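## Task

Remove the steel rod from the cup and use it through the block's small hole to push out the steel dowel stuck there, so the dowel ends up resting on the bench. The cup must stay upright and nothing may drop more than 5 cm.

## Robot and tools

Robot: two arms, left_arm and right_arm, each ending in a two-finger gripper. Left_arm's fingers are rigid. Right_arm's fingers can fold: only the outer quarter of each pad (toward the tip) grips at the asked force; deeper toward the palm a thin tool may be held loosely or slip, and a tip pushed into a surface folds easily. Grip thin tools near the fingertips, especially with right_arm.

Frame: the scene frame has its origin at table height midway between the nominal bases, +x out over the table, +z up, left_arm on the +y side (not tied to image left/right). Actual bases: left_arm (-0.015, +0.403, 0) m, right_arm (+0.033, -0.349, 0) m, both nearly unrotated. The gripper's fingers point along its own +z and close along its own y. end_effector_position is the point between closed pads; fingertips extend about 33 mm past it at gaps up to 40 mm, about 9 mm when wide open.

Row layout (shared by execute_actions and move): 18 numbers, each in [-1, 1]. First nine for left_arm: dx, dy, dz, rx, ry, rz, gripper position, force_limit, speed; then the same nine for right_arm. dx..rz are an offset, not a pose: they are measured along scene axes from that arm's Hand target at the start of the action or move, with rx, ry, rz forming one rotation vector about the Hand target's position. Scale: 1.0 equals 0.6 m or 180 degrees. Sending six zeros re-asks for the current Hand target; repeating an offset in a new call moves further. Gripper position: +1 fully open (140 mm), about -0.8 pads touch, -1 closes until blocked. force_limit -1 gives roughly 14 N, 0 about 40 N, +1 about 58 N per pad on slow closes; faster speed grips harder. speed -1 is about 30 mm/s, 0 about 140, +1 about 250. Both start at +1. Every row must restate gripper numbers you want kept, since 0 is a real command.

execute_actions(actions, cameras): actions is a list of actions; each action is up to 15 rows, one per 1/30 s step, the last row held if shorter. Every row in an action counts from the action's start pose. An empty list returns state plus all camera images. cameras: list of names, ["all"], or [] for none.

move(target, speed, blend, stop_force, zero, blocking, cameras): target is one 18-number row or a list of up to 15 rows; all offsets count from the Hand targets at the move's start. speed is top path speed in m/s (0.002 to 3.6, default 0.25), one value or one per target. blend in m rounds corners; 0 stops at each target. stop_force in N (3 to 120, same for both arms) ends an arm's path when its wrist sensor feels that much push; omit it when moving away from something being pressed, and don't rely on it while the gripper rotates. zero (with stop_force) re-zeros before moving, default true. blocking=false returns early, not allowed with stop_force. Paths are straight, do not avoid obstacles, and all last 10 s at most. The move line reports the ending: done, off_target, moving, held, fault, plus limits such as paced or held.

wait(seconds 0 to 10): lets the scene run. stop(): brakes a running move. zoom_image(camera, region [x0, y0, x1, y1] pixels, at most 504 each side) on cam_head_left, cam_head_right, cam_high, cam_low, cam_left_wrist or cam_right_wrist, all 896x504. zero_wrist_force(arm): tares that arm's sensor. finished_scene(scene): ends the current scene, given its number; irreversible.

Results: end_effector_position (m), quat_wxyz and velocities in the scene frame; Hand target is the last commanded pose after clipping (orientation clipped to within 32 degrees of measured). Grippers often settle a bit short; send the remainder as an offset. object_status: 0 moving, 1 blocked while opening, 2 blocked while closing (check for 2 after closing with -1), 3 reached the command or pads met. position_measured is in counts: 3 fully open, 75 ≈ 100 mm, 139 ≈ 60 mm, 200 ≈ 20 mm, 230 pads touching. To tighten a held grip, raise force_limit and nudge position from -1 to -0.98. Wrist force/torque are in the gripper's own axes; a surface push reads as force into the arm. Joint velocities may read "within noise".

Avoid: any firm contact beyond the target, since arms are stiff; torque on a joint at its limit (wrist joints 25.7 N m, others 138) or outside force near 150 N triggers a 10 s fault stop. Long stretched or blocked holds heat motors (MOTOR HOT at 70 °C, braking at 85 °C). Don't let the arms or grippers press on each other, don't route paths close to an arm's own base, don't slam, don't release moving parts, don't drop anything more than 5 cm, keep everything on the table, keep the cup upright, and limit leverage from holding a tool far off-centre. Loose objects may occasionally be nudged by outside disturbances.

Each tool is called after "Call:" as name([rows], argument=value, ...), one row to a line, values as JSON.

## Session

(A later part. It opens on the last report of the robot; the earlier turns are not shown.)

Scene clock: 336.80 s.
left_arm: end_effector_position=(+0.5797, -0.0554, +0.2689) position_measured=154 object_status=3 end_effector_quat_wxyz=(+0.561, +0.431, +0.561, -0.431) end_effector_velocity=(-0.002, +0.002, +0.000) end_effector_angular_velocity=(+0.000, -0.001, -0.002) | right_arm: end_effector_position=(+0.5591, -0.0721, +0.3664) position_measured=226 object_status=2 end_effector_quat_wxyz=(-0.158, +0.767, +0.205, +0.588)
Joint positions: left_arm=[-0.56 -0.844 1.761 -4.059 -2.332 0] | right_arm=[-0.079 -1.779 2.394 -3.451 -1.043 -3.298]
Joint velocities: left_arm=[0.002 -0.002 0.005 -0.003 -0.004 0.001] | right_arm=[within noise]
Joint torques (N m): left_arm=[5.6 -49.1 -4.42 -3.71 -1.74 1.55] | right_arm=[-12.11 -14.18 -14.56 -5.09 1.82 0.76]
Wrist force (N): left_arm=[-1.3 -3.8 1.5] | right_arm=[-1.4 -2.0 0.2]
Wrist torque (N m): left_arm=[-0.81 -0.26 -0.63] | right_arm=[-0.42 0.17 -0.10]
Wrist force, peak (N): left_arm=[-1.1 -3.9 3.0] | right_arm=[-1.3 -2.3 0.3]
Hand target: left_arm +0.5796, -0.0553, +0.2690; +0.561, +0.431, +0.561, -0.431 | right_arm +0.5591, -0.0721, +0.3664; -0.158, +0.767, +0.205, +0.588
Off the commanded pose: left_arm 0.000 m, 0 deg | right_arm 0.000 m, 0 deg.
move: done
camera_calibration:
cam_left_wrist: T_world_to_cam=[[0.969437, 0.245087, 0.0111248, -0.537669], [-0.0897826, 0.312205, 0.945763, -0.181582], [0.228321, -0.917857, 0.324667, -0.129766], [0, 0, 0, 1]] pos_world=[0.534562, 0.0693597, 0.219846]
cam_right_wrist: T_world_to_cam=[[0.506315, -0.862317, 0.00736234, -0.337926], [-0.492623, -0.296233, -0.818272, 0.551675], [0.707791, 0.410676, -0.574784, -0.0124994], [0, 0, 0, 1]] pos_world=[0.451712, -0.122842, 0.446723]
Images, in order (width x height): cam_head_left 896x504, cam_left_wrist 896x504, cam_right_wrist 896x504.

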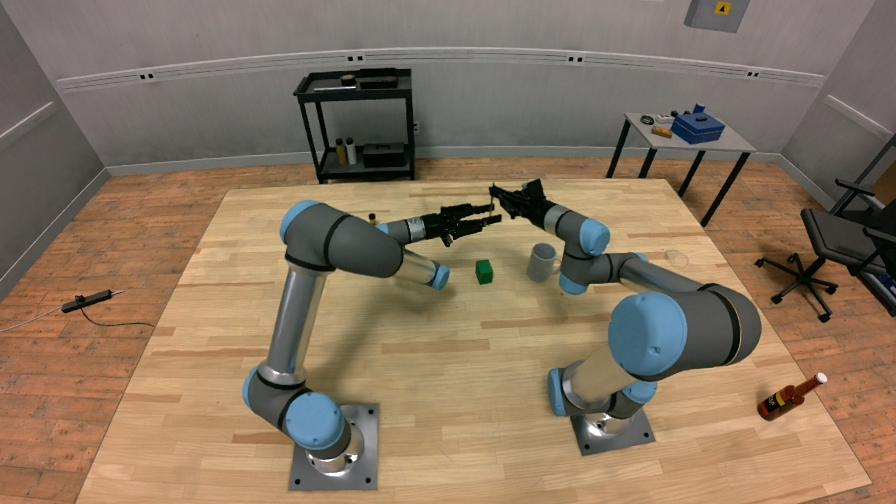

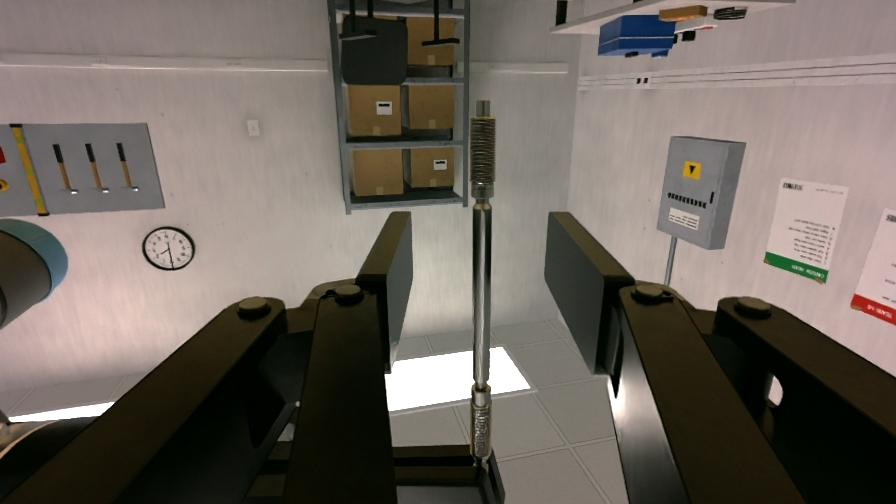

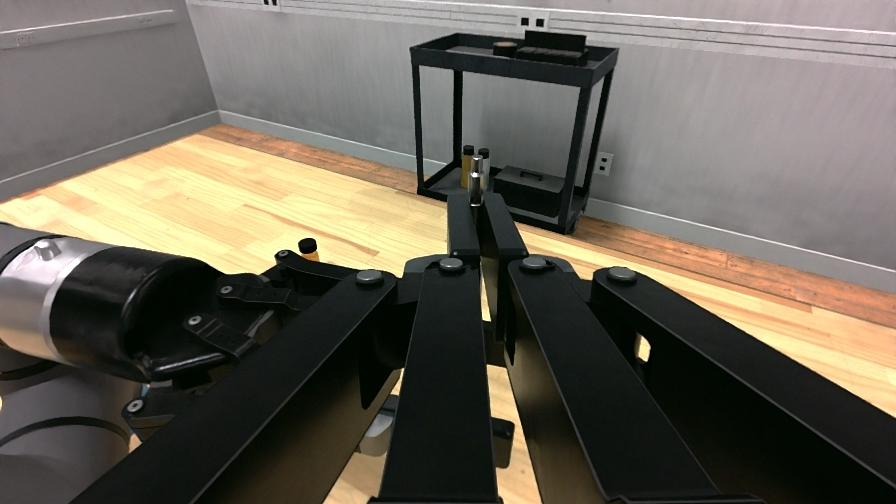

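Call:
move(target=[0,0,0,0,0,0,-1,-0.1,-1,0,0,0,0,0,0,-1,1,-1], speed=0.05)

Call:
wait(seconds=0.8, cameras=["cam_left_wrist","cam_right_wrist"])

Scene clock: 342.83 s.
left_arm: end_effector_position=(+0.5796, -0.0553, +0.2690) position_measured=222 object_status=0 end_effector_quat_wxyz=(+0.561, +0.431, +0.561, -0.431) | right_arm: end_effector_position=(+0.5591, -0.0721, +0.3664) position_measured=226 object_status=2 end_effector_quat_wxyz=(-0.158, +0.767, +0.205, +0.588)
Joint positions: left_arm=[-0.56 -0.845 1.761 -4.059 -2.332 0] | right_arm=[-0.079 -1.779 2.394 -3.451 -1.043 -3.298]
Joint torques (N m): left_arm=[5.04 -49.31 -3.34 -3.4 1 1.07] | right_arm=[-10.52 -10.61 -14.36 -5.04 0.7 1.81]
Wrist force (N): left_arm=[-1.3 -2.2 1.5] | right_arm=[-1.6 -2.5 -1.1]
Wrist torque (N m): left_arm=[-0.81 -0.27 -0.91] | right_arm=[-0.44 0.23 -0.13]
Wrist force, peak (N): left_arm=[-1.2 -4.3 1.7] | right_arm=[-1.6 -2.5 -1.1]
Hand target: left_arm +0.5796, -0.0553, +0.2690; +0.561, +0.431, +0.561, -0.431 | right_arm +0.5591, -0.0721, +0.3664; -0.158, +0.767, +0.205, +0.588
Off the commanded pose: left_arm 0.000 m, 0 deg | right_arm 0.000 m, 0 deg.
move: done

Scene clock: 343.63 s.
left_arm: end_effector_position=(+0.5796, -0.0553, +0.2690) position_measured=222 object_status=2 end_effector_quat_wxyz=(+0.561, +0.431, +0.561, -0.431) | right_arm: end_effector_position=(+0.5591, -0.0721, +0.3664) position_measured=226 object_status=2 end_effector_quat_wxyz=(-0.158, +0.767, +0.205, +0.588)
Joint positions: left_arm=[-0.56 -0.845 1.761 -4.059 -2.332 0] | right_arm=[-0.079 -1.779 2.394 -3.451 -1.043 -3.298]
Joint torques (N m): left_arm=[6.02 -49.95 -4.41 -3.19 1.2 1.06] | right_arm=[-9.6 -9.26 -14.57 -4.59 0.66 1.79]
Wrist force (N): left_arm=[-1.3 -2.1 1.4] | right_arm=[-1.4 -2.4 -1.2]
Wrist torque (N m): left_arm=[-0.79 -0.28 -0.91] | right_arm=[-0.41 0.19 -0.13]
Wrist force, peak (N): left_arm=[-1.4 -2.1 1.8] | right_arm=[-1.7 -2.6 -1.3]
Hand target: left_arm +0.5796, -0.0553, +0.2690; +0.561, +0.431, +0.561, -0.431 | right_arm +0.5591, -0.0721, +0.3664; -0.158, +0.767, +0.205, +0.588
Tool commands: left_gripper/position=-1.0 left_gripper/force_limit=-0.1 left_gripper/speed=-1.0 right_gripper/position=-1.0 right_gripper/force_limit=+1.0 right_gripper/speed=-1.0
Off the commanded pose: left_arm 0.000 m, 0 deg | right_arm 0.000 m, 0 deg.
wait: 0.80 s; at rest by 0.17 s
camera_calibration:
cam_left_wrist: T_world_to_cam=[[0.969431, 0.24511, 0.0111931, -0.537609], [-0.0898745, 0.312273, 0.945731, -0.181571], [0.228313, -0.917827, 0.324756, -0.129669], [0, 0, 0, 1]] pos_world=[0.534461, 0.06946, 0.219846]
cam_right_wrist: T_world_to_cam=[[0.506315, -0.862317, 0.00736234, -0.337926], [-0.492623, -0.296233, -0.818272, 0.551675], [0.707791, 0.410676, -0.574784, -0.0124994], [0, 0, 0, 1]] pos_world=[0.451712, -0.122842, 0.446723]
Images, in order (width x height): cam_left_wrist 896x504, cam_right_wrist 896x504.

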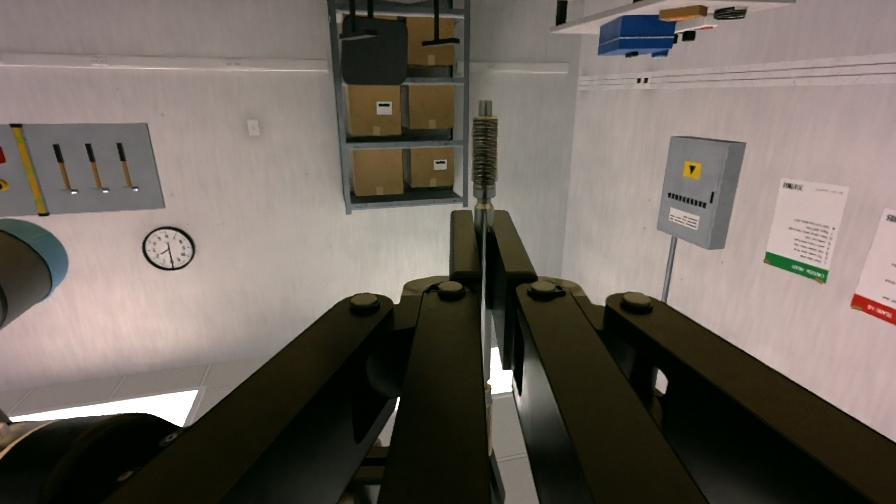

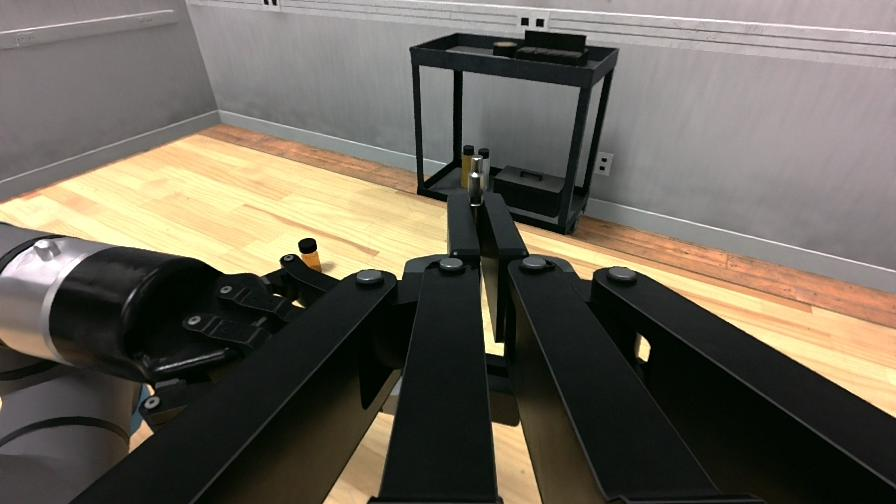

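Call:
move([
  [0,0,0,0,0,0,-1,-0.1,-1,0,0,0,0,0,0,-0.3,1,-0.5],
  [0,0,0,0,0,0,-1,-0.1,-1,-0.0697,-0.04025,0.0216,0,0,0,-0.3,1,-0.5],
  [0,0,0,0,0,0,-1,-0.1,-1,-0.0878,-0.0507,-0.1068,0.0417,-0.0722,0,-0.3,1,-0.5],
], speed=0.12, blend=[0,0.015,0], cameras=["cam_left_wrist","cam_right_wrist","cam_head_right"])

Call:
zoom_image(camera="cam_right_wrist", region=[340, 60, 620, 360])

Scene clock: 352.33 s.
left_arm: end_effector_position=(+0.5796, -0.0553, +0.2690) position_measured=222 object_status=2 end_effector_quat_wxyz=(+0.561, +0.431, +0.561, -0.431) | right_arm: end_effector_position=(+0.5064, -0.1026, +0.3024) position_measured=167 object_status=3 end_effector_quat_wxyz=(-0.183, +0.683, +0.183, +0.683)
Joint positions: left_arm=[-0.56 -0.845 1.761 -4.059 -2.332 0] | right_arm=[-0.274 -1.395 2.696 -4.442 -0.827 -3.141]
Joint torques (N m): left_arm=[2.41 -48.52 -9.56 -1.3 0.92 0.62] | right_arm=[14.17 -8.61 -8.61 -4.21 -2.9 -1.57]
Wrist force (N): left_arm=[-0.9 -3.7 1.8] | right_arm=[-0.9 -1.9 -0.4]
Wrist torque (N m): left_arm=[-0.77 -0.28 -0.64] | right_arm=[-0.38 0.16 -0.01]
Wrist force, peak (N): left_arm=[-0.8 -4.0 1.9] | right_arm=[-1.5 -2.7 -1.4]
Hand target: left_arm +0.5796, -0.0553, +0.2690; +0.561, +0.431, +0.561, -0.431 | right_arm +0.5064, -0.1025, +0.3024; -0.183, +0.683, +0.183, +0.683
Off the commanded pose: left_arm 0.000 m, 0 deg | right_arm 0.000 m, 0 deg.
move: done
camera_calibration:
cam_left_wrist: T_world_to_cam=[[0.969428, 0.245118, 0.0112164, -0.537614], [-0.0898984, 0.312267, 0.945731, -0.181558], [0.228313, -0.917827, 0.324756, -0.129669], [0, 0, 0, 1]] pos_world=[0.534461, 0.06946, 0.219846]
cam_right_wrist: T_world_to_cam=[[0.504315, -0.863474, 0.00884866, -0.336698], [-0.292339, -0.180366, -0.939152, 0.411258], [0.81253, 0.471042, -0.343388, -0.116382], [0, 0, 0, 1]] pos_world=[0.384592, -0.161732, 0.349249]
Images, in order (width x height): cam_head_right 896x504, cam_left_wrist 896x504, cam_right_wrist 896x504.

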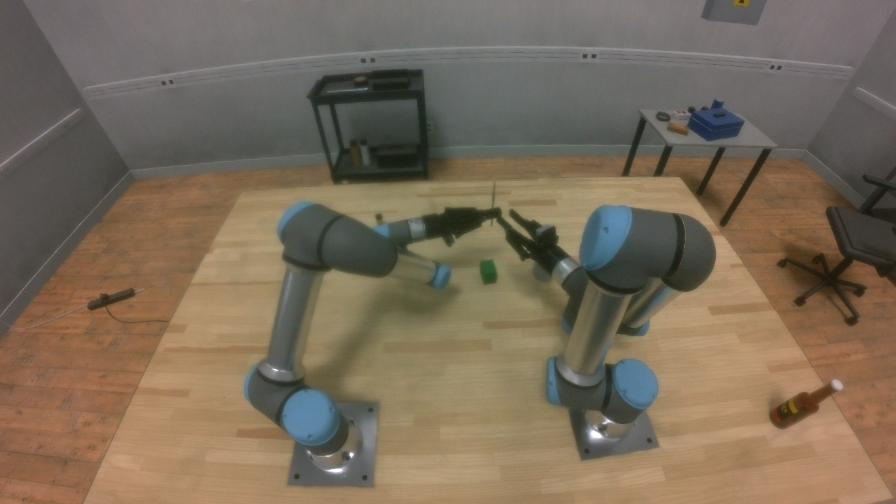

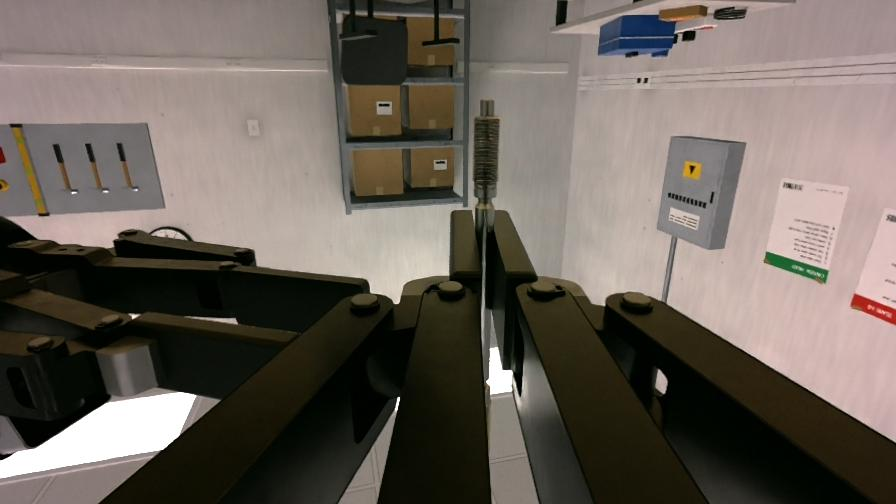

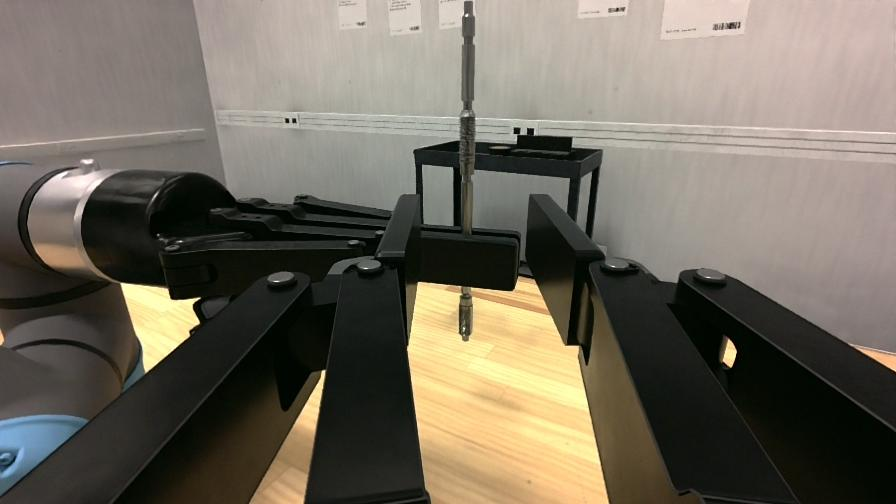

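Scaled by 1.680 from the camera's 896x504 image, which has a finer 1280x720 frame.

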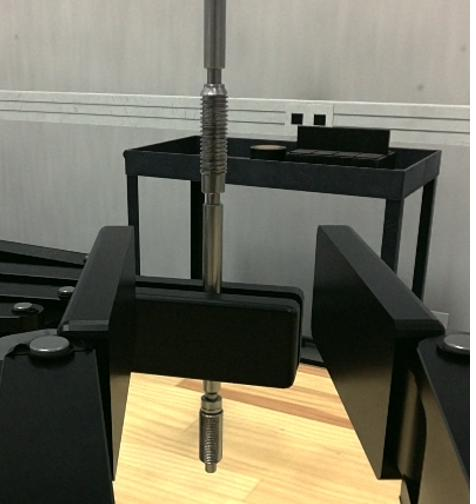

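Call:
zoom_image(camera="cam_right_wrist", region=[420, 100, 530, 210])

Call:
zoom_image(camera="cam_right_wrist", region=[420, 210, 530, 320])

Call:
zoom_image(camera="cam_right_wrist", region=[420, 0, 530, 110])

Scaled by 4.582 from the camera's 896x504 image, which has a finer 1280x720 frame.

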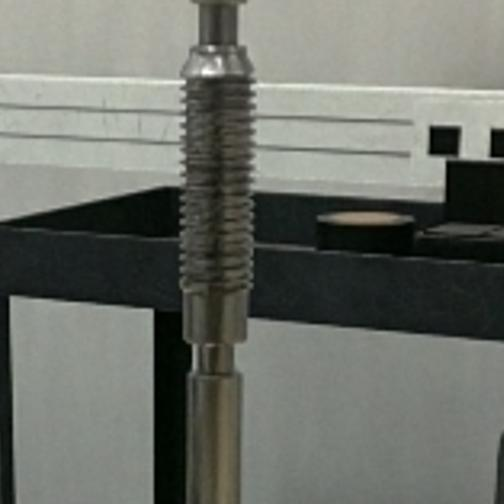

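Scaled by 4.582 from the camera's 896x504 image, which has a finer 1280x720 frame.

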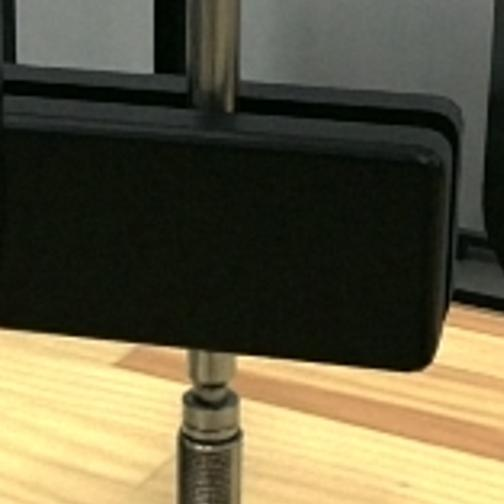

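Scaled by 4.582 from the camera's 896x504 image, which has a finer 1280x720 frame.

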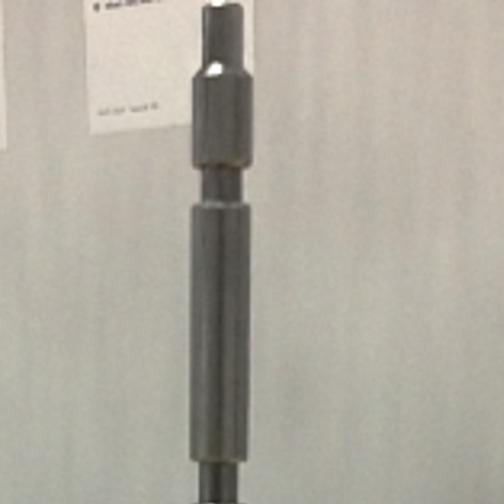

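Call:
move([
  [0,0,0,0,0,0,-1,-0.1,-1,0.0693,0.04,-0.002,0,0,0,-0.3,1,-0.5],
  [0,0,0,0,0,0,-1,-0.1,-1,0.0866,0.05,-0.004,0,0,0,-0.3,1,-0.5],
], speed=0.05, stop_force=7, cameras=["cam_left_wrist","cam_right_wrist"])

Call:
zoom_image(camera="cam_right_wrist", region=[370, 100, 570, 340])

Call:
zoom_image(camera="cam_left_wrist", region=[380, 200, 580, 440])

Scene clock: 373.93 s.
left_arm: end_effector_position=(+0.5796, -0.0553, +0.2690) position_measured=222 object_status=2 end_effector_quat_wxyz=(+0.561, +0.431, +0.561, -0.431) | right_arm: end_effector_position=(+0.5583, -0.0725, +0.3000) position_measured=167 object_status=3 end_effector_quat_wxyz=(-0.183, +0.683, +0.183, +0.683)
Joint positions: left_arm=[-0.56 -0.845 1.761 -4.059 -2.332 0] | right_arm=[-0.103 -1.287 2.519 -4.373 -0.998 -3.141]
Joint torques (N m): left_arm=[0.15 -48.64 -15.74 -1.35 0.79 -0.08] | right_arm=[-14.66 -27.89 -0.67 -4.41 2.84 1.73]
Wrist force (N): left_arm=[-0.7 -3.7 1.4] | right_arm=[-0.7 -1.9 -0.8]
Wrist torque (N m): left_arm=[-0.77 -0.31 -0.63] | right_arm=[-0.38 0.14 0.06]
Wrist force, peak (N): left_arm=[-1.0 -4.1 1.8] | right_arm=[-1.1 -1.7 -1.3]
Hand target: left_arm +0.5796, -0.0553, +0.2690; +0.561, +0.431, +0.561, -0.431 | right_arm +0.5583, -0.0725, +0.3000; -0.183, +0.683, +0.183, +0.683
Off the commanded pose: left_arm 0.000 m, 0 deg | right_arm 0.000 m, 0 deg.
move: done
camera_calibration:
cam_left_wrist: T_world_to_cam=[[0.969428, 0.245118, 0.0112164, -0.537614], [-0.0898984, 0.312267, 0.945731, -0.181558], [0.228313, -0.917827, 0.324756, -0.129669], [0, 0, 0, 1]] pos_world=[0.534461, 0.06946, 0.219846]
cam_right_wrist: T_world_to_cam=[[0.504425, -0.863409, 0.00894651, -0.336934], [-0.29218, -0.18043, -0.939189, 0.42954], [0.812518, 0.471137, -0.343284, -0.173574], [0, 0, 0, 1]] pos_world=[0.436493, -0.131633, 0.346849]
Images, in order (width x height): cam_left_wrist 896x504, cam_right_wrist 896x504.

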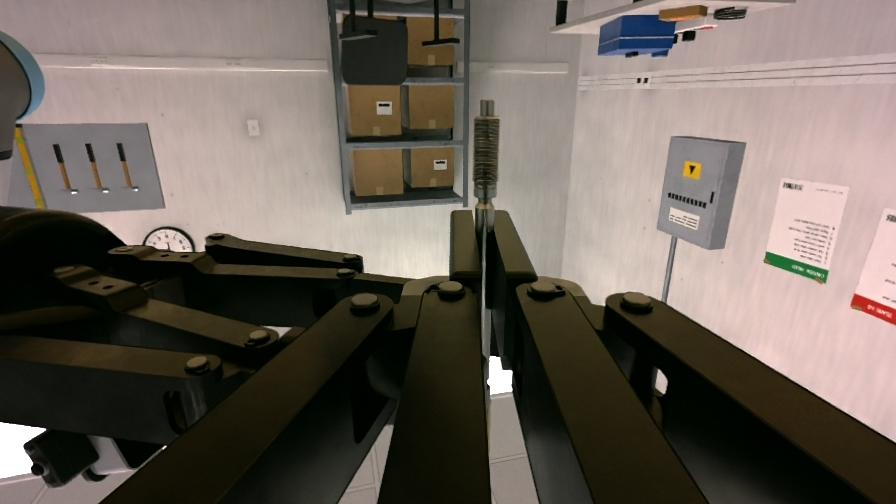

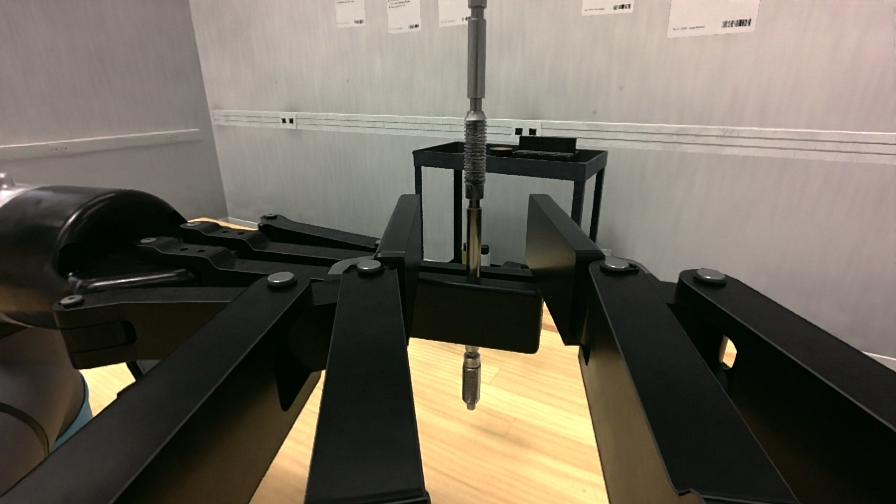

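Scaled by 2.100 from the camera's 896x504 image, which has a finer 1280x720 frame.

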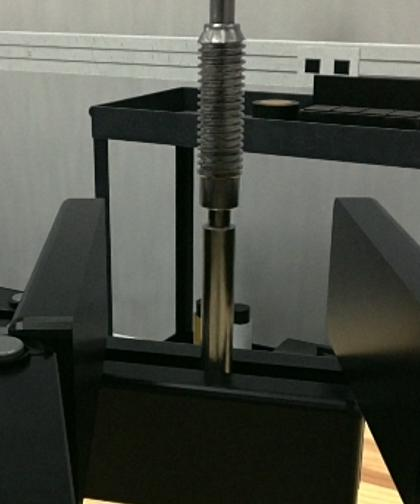

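Scaled by 2.100 from the camera's 896x504 image, which has a finer 1280x720 frame.

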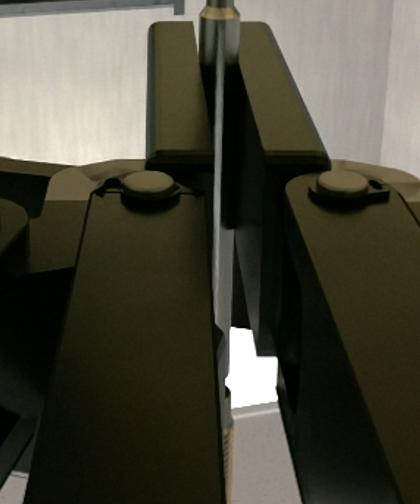

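Call:
move([
  [0,0,0,0,0,0,-1,-0.1,-1,0,0,-0.0042,0,0,0,-0.3,1,-0.5],
  [0,0,0,0,0,0,-1,-0.1,-1,0,0,-0.0042,0,0,0,-1,1,-1],
], speed=0.03)

Call:
wait(seconds=0.8, cameras=["cam_left_wrist","cam_right_wrist"])

Call:
zoom_image(camera="cam_right_wrist", region=[370, 100, 570, 340])

Scene clock: 380.40 s.
left_arm: end_effector_position=(+0.5796, -0.0553, +0.2690) position_measured=222 object_status=2 end_effector_quat_wxyz=(+0.561, +0.431, +0.561, -0.431) | right_arm: end_effector_position=(+0.5583, -0.0725, +0.2974) position_measured=226 object_status=0 end_effector_quat_wxyz=(-0.183, +0.683, +0.183, +0.683)
Joint positions: left_arm=[-0.56 -0.845 1.761 -4.059 -2.332 0] | right_arm=[-0.103 -1.277 2.52 -4.384 -0.998 -3.141]
Joint torques (N m): left_arm=[-3.1 -46.9 -19.02 -1.45 0.66 -0.55] | right_arm=[-13.96 -27.13 -13.48 0.6 -2.89 1.19]
Wrist force (N): left_arm=[-0.7 -0.1 3.8] | right_arm=[-0.4 -4.8 -3.8]
Wrist torque (N m): left_arm=[-0.83 -0.20 -0.71] | right_arm=[-0.25 0.06 0.07]
Wrist force, peak (N): left_arm=[-0.6 -2.4 4.3] | right_arm=[-0.4 -4.7 -4.0]
Hand target: left_arm +0.5796, -0.0553, +0.2690; +0.561, +0.431, +0.561, -0.431 | right_arm +0.5583, -0.0725, +0.2974; -0.183, +0.683, +0.183, +0.683
Off the commanded pose: left_arm 0.000 m, 0 deg | right_arm 0.000 m, 0 deg.
move: done

Scene clock: 381.20 s.
left_arm: end_effector_position=(+0.5796, -0.0553, +0.2690) position_measured=222 object_status=2 end_effector_quat_wxyz=(+0.561, +0.431, +0.561, -0.431) | right_arm: end_effector_position=(+0.5583, -0.0725, +0.2974) position_measured=226 object_status=2 end_effector_quat_wxyz=(-0.183, +0.683, +0.183, +0.683)
Joint positions: left_arm=[-0.56 -0.845 1.761 -4.059 -2.332 0] | right_arm=[-0.103 -1.277 2.52 -4.384 -0.998 -3.141]
Joint torques (N m): left_arm=[-3.73 -47.15 -18.78 -1.22 0.5 -0.56] | right_arm=[-14.63 -25.12 -18.36 0.79 -3.84 1.24]
Wrist force (N): left_arm=[-0.9 0.1 4.0] | right_arm=[-0.2 -5.0 -4.0]
Wrist torque (N m): left_arm=[-0.77 -0.17 -0.71] | right_arm=[-0.28 0.02 0.08]
Wrist force, peak (N): left_arm=[-0.7 0.3 4.3] | right_arm=[-0.1 -5.1 -4.0]
Hand target: left_arm +0.5796, -0.0553, +0.2690; +0.561, +0.431, +0.561, -0.431 | right_arm +0.5583, -0.0725, +0.2974; -0.183, +0.683, +0.183, +0.683
Tool commands: left_gripper/position=-1.0 left_gripper/force_limit=-0.1 left_gripper/speed=-1.0 right_gripper/position=-1.0 right_gripper/force_limit=+1.0 right_gripper/speed=-1.0
Off the commanded pose: left_arm 0.000 m, 0 deg | right_arm 0.000 m, 0 deg.
wait: 0.80 s; at rest by 0.17 s
camera_calibration:
cam_left_wrist: T_world_to_cam=[[0.969428, 0.245118, 0.0112164, -0.537614], [-0.0898984, 0.312267, 0.945731, -0.181558], [0.228313, -0.917827, 0.324756, -0.129669], [0, 0, 0, 1]] pos_world=[0.534461, 0.06946, 0.219846]
cam_right_wrist: T_world_to_cam=[[0.504425, -0.863409, 0.00894651, -0.336912], [-0.29218, -0.18043, -0.939189, 0.427192], [0.812518, 0.471137, -0.343284, -0.174432], [0, 0, 0, 1]] pos_world=[0.436493, -0.131633, 0.344349]
Images, in order (width x height): cam_left_wrist 896x504, cam_right_wrist 896x504.

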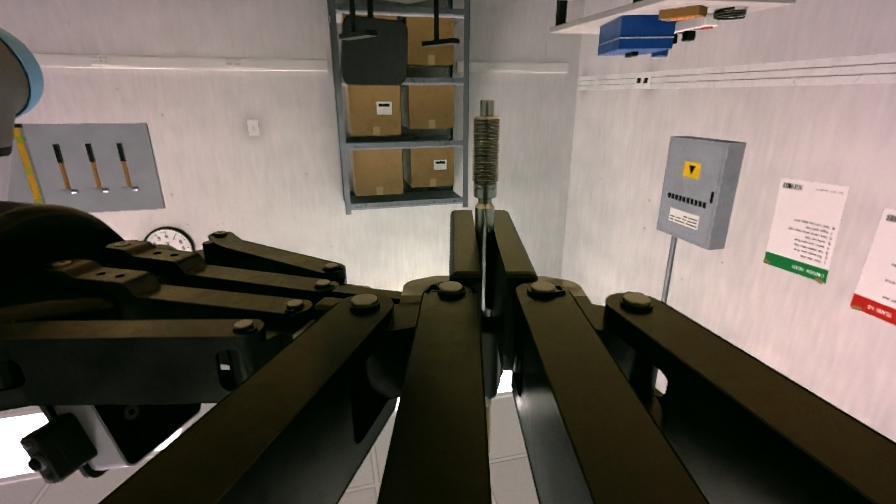

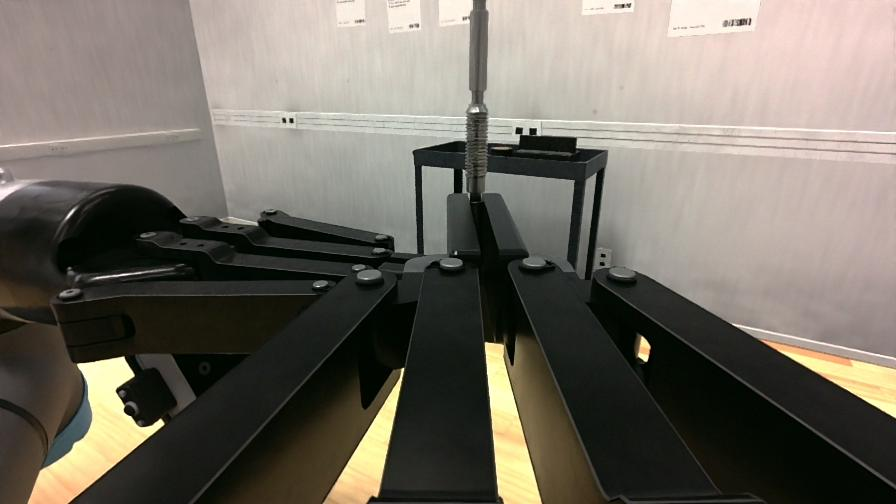

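Scaled by 2.100 from the camera's 896x504 image, which has a finer 1280x720 frame.

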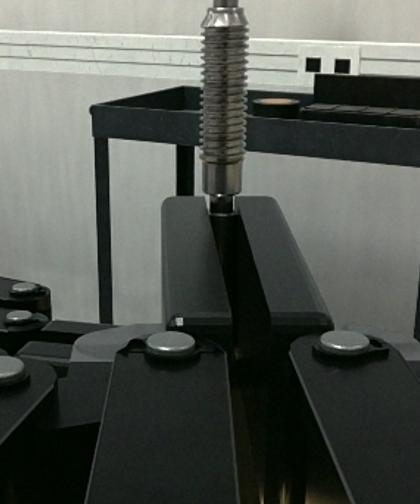

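Call:
move([
  [0,0,0,0,0,0,-0.2,1,-0.5,0,0,0,0,0,0,-1,1,-1],
  [-0.0388,0.1448,0,0,0,0,-0.2,1,-0.5,0,0,0,0,0,0,-1,1,-1],
  [-0.0735,0.1082,-0.2178,0.2992,0.062,-0.0338,1,1,0,-0.2838,-0.1658,0.0333,0,0,0,-1,1,-1],
], speed=[0.1,0.15,0.2], blend=[0,0.01,0], cameras=["all"])

Scene clock: 393.93 s.
left_arm: end_effector_position=(+0.5434, +0.0178, +0.1874) position_measured=154 object_status=3 end_effector_quat_wxyz=(+0.364, +0.566, +0.679, -0.293) | right_arm: end_effector_position=(+0.4621, -0.1281, +0.3086) position_measured=226 object_status=2 end_effector_quat_wxyz=(-0.182, +0.683, +0.182, +0.683)
Joint positions: left_arm=[-0.525 -1.215 1.964 -3.082 -2.247 0.596] | right_arm=[-0.545 -1.554 2.862 -4.45 -0.559 -3.14]
Joint torques (N m): left_arm=[5.36 -24.87 -6.93 -2.15 -0.54 -0.3] | right_arm=[12.46 0.65 -17.02 -2.94 -2.81 1.61]
Wrist force (N): left_arm=[-1.0 -3.8 1.7] | right_arm=[-0.8 -0.7 -0.8]
Wrist torque (N m): left_arm=[-0.61 -0.07 -0.34] | right_arm=[-0.14 0.02 -0.08]
Wrist force, peak (N): left_arm=[-1.5 -3.9 3.7] | right_arm=[-0.4 -5.2 -4.0]
Hand target: left_arm +0.5433, +0.0178, +0.1873; +0.364, +0.566, +0.679, -0.293 (not the last commanded pose) | right_arm +0.4621, -0.1281, +0.3086; -0.182, +0.683, +0.182, +0.683 (not the last commanded pose)
Tool commands: left_gripper/position=-0.2 left_gripper/force_limit=+1.0 left_gripper/speed=-0.5 right_gripper/position=-1.0 right_gripper/force_limit=+1.0 right_gripper/speed=-1.0
Off the commanded pose: left_arm 0.050 m, 21 deg | right_arm 0.086 m, 0 deg.
move: held (right_arm; a check stopped the path), off_target (left_arm; braked when a check withheld steps of right_arm); path passed 2 of 3 targets; target 3's new numbers were not sent; limits=held
pose unreachable (right arm): on one or more control steps of this call, first in action 0 (counted from 0), this arm could not follow its commanded pose, so it was not sent that pose on those steps. It may still have moved: this result reports where it is.
cause: moving toward the commanded pose would bring two parts of the arm too close to each other (joints 2 (shoulder lift) and 3 (elbow) lie between them).
camera_calibration:
cam_left_wrist: T_world_to_cam=[[0.985264, 0.170425, 0.0144706, -0.527383], [0.0315466, -0.264226, 0.963945, -0.189701], [0.168104, -0.949284, -0.265709, 0.116033], [0, 0, 0, 1]] pos_world=[0.50609, 0.149903, 0.221324]
cam_right_wrist: T_world_to_cam=[[0.501909, -0.864871, 0.00921275, -0.335586], [-0.291531, -0.179193, -0.939627, 0.399515], [0.814307, 0.468922, -0.342076, -0.0676504], [0, 0, 0, 1]] pos_world=[0.339993, -0.186926, 0.355346]

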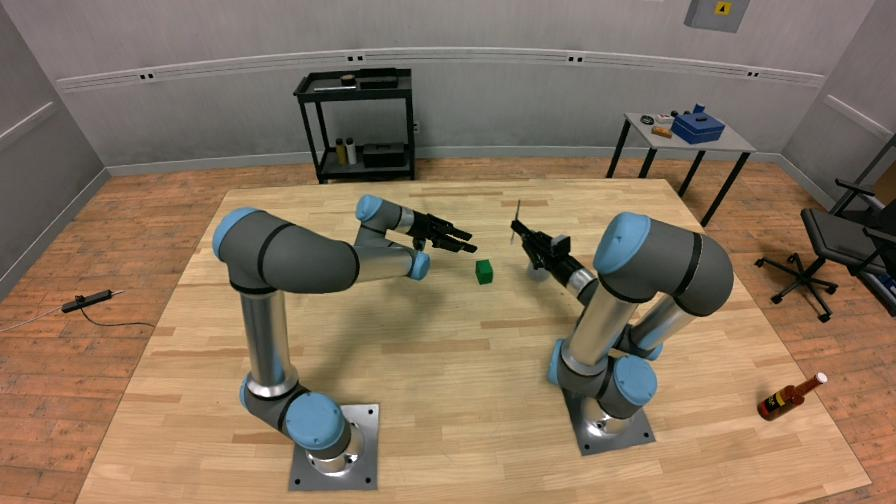

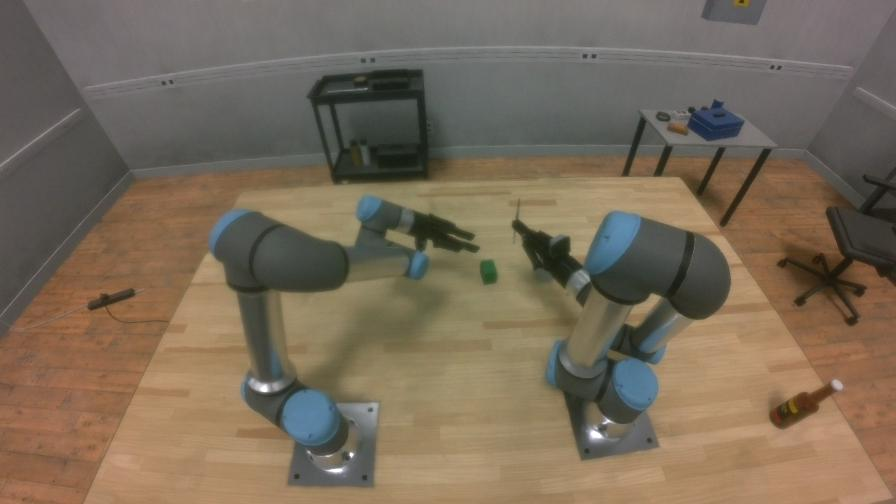

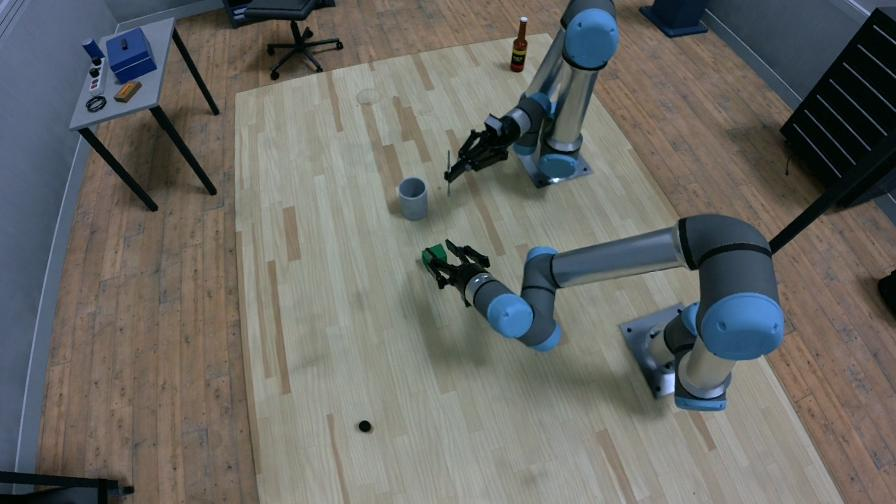

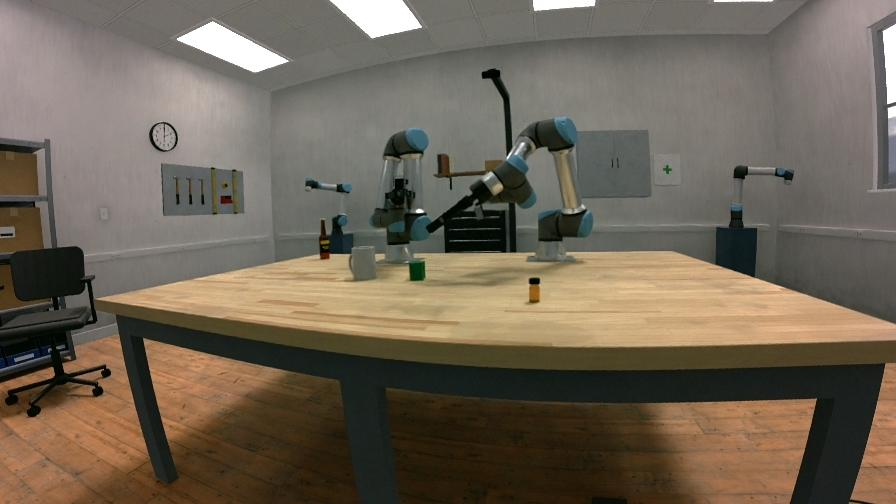

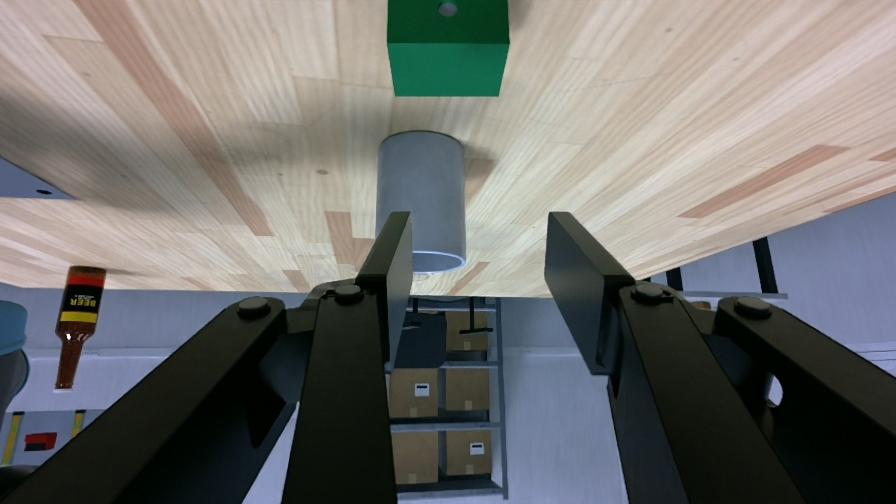

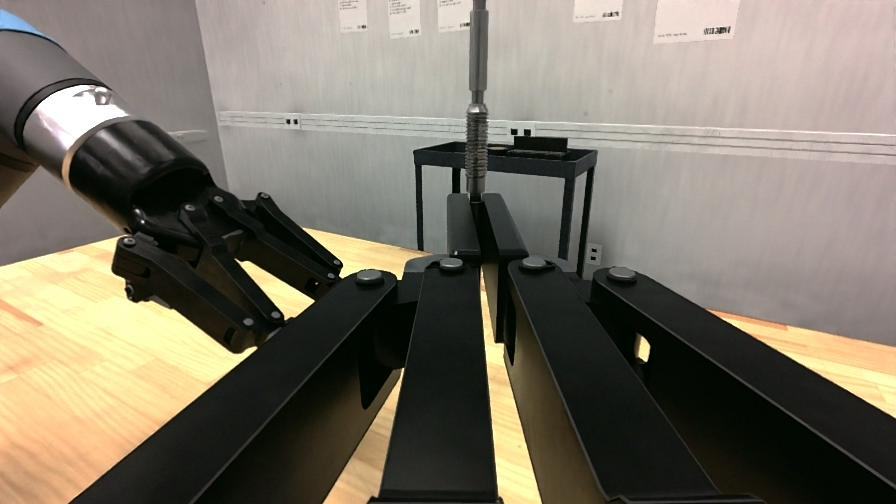

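Call:
move([
  [-0.013,-0.0137,-0.0817,0.1126,0.0236,-0.0124,1,1,0,0.0632,-0.0865,0.019,-0.4759,0.2238,0.3002,-1,1,-1],
  [0.0032,-0.1288,-0.2455,0.1126,0.0236,-0.0124,1,1,0,0.0632,-0.0865,0.019,-0.4759,0.2238,0.3002,-1,1,-1],
], speed=[0.3,0.1], cameras=["cam_left_wrist","cam_right_wrist","cam_head_left","cam_low"])

Scene clock: 413.13 s.
left_arm: end_effector_position=(+0.5453, -0.0595, +0.0401) position_measured=3 object_status=3 end_effector_quat_wxyz=(+0.227, +0.623, +0.722, -0.197) | right_arm: end_effector_position=(+0.5000, -0.1801, +0.3200) position_measured=226 object_status=2 end_effector_quat_wxyz=(+0.001, +0.646, +0.764, +0.001)
Joint positions: left_arm=[-0.726 -1.017 1.796 -2.837 -1.955 0.614] | right_arm=[0.021 -1.6 1.488 -1.462 -1.57 -4.804]
Joint torques (N m): left_arm=[5.5 -39.46 -9.34 -2.43 -2.76 1.62] | right_arm=[-14.36 -18.71 -36.45 -0.41 -2.24 1.98]
Wrist force (N): left_arm=[-1.0 -3.6 1.5] | right_arm=[2.4 -1.7 2.0]
Wrist torque (N m): left_arm=[-0.47 0.01 -0.33] | right_arm=[-0.35 -0.47 0.08]
Wrist force, peak (N): left_arm=[-0.8 -3.6 3.1] | right_arm=[3.1 -1.2 2.1]
Hand target: left_arm +0.5453, -0.0595, +0.0400; +0.227, +0.623, +0.722, -0.197 | right_arm +0.5000, -0.1800, +0.3200; +0.001, +0.646, +0.764, +0.001
Off the commanded pose: left_arm 0.000 m, 0 deg | right_arm 0.000 m, 0 deg.
move: done
camera_calibration:
cam_left_wrist: T_world_to_cam=[[0.991493, 0.130028, -0.00587376, -0.51897], [0.0813175, -0.583563, 0.807986, -0.10811], [0.101633, -0.80159, -0.589173, 0.0612162], [0, 0, 0, 1]] pos_world=[0.517125, 0.0534621, 0.12037]
cam_right_wrist: T_world_to_cam=[[0.984368, 0.176114, -0.00200422, -0.449845], [0.166185, -0.924979, 0.341755, -0.361192], [0.0583341, -0.336746, -0.939787, 0.353898], [0, 0, 0, 1]] pos_world=[0.482193, -0.135697, 0.455126]
Images, in order (width x height): cam_head_left 896x504, cam_low 896x504, cam_left_wrist 896x504, cam_right_wrist 896x504.

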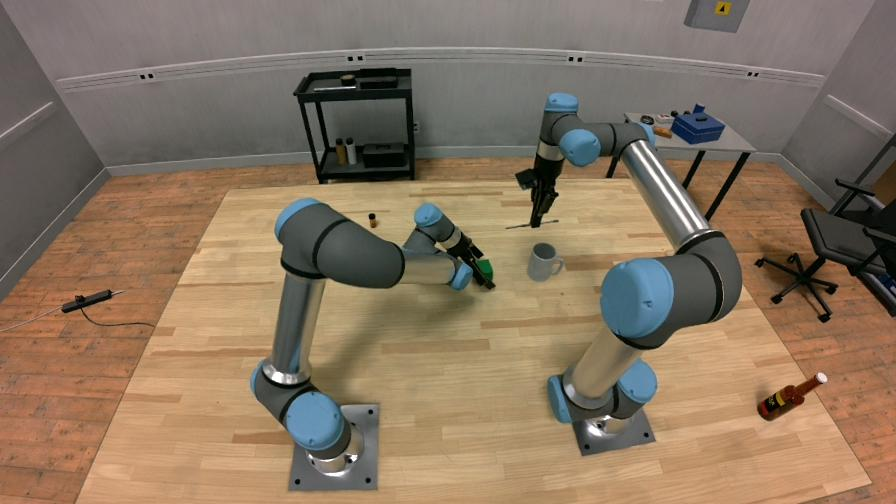

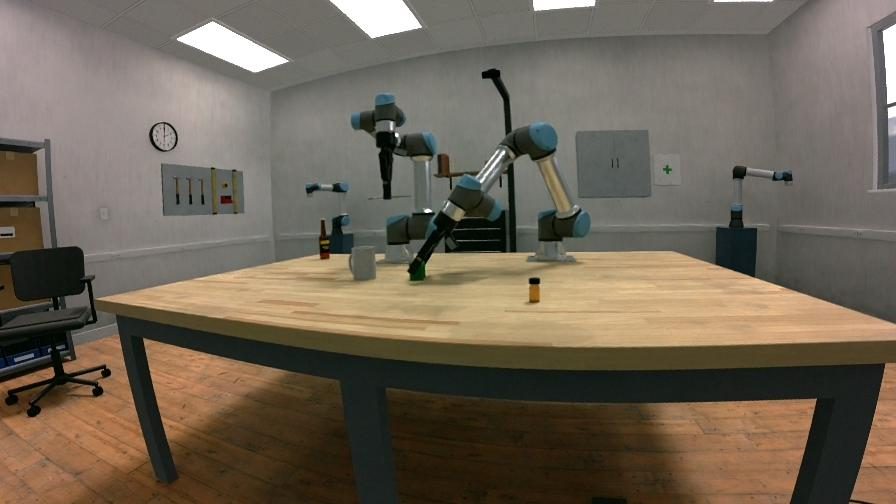

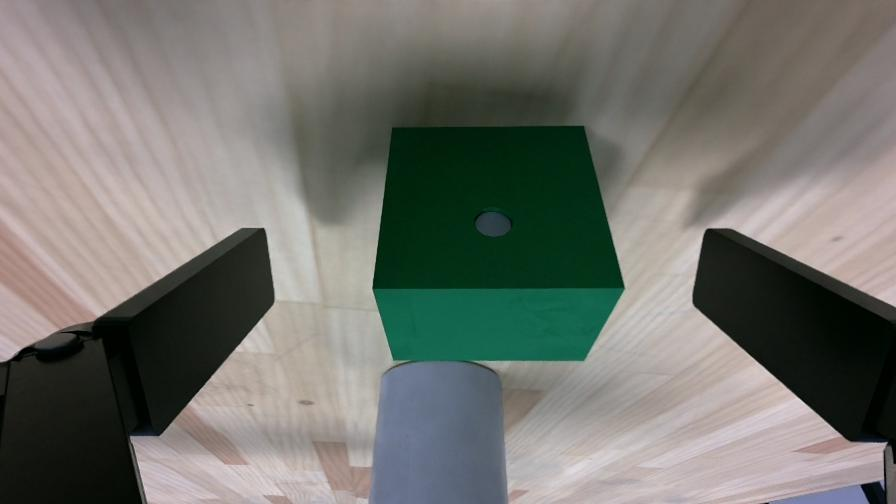

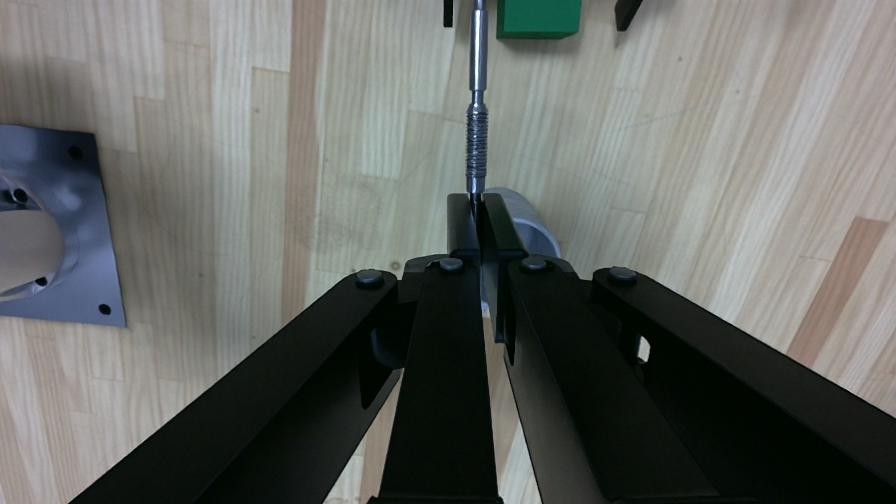

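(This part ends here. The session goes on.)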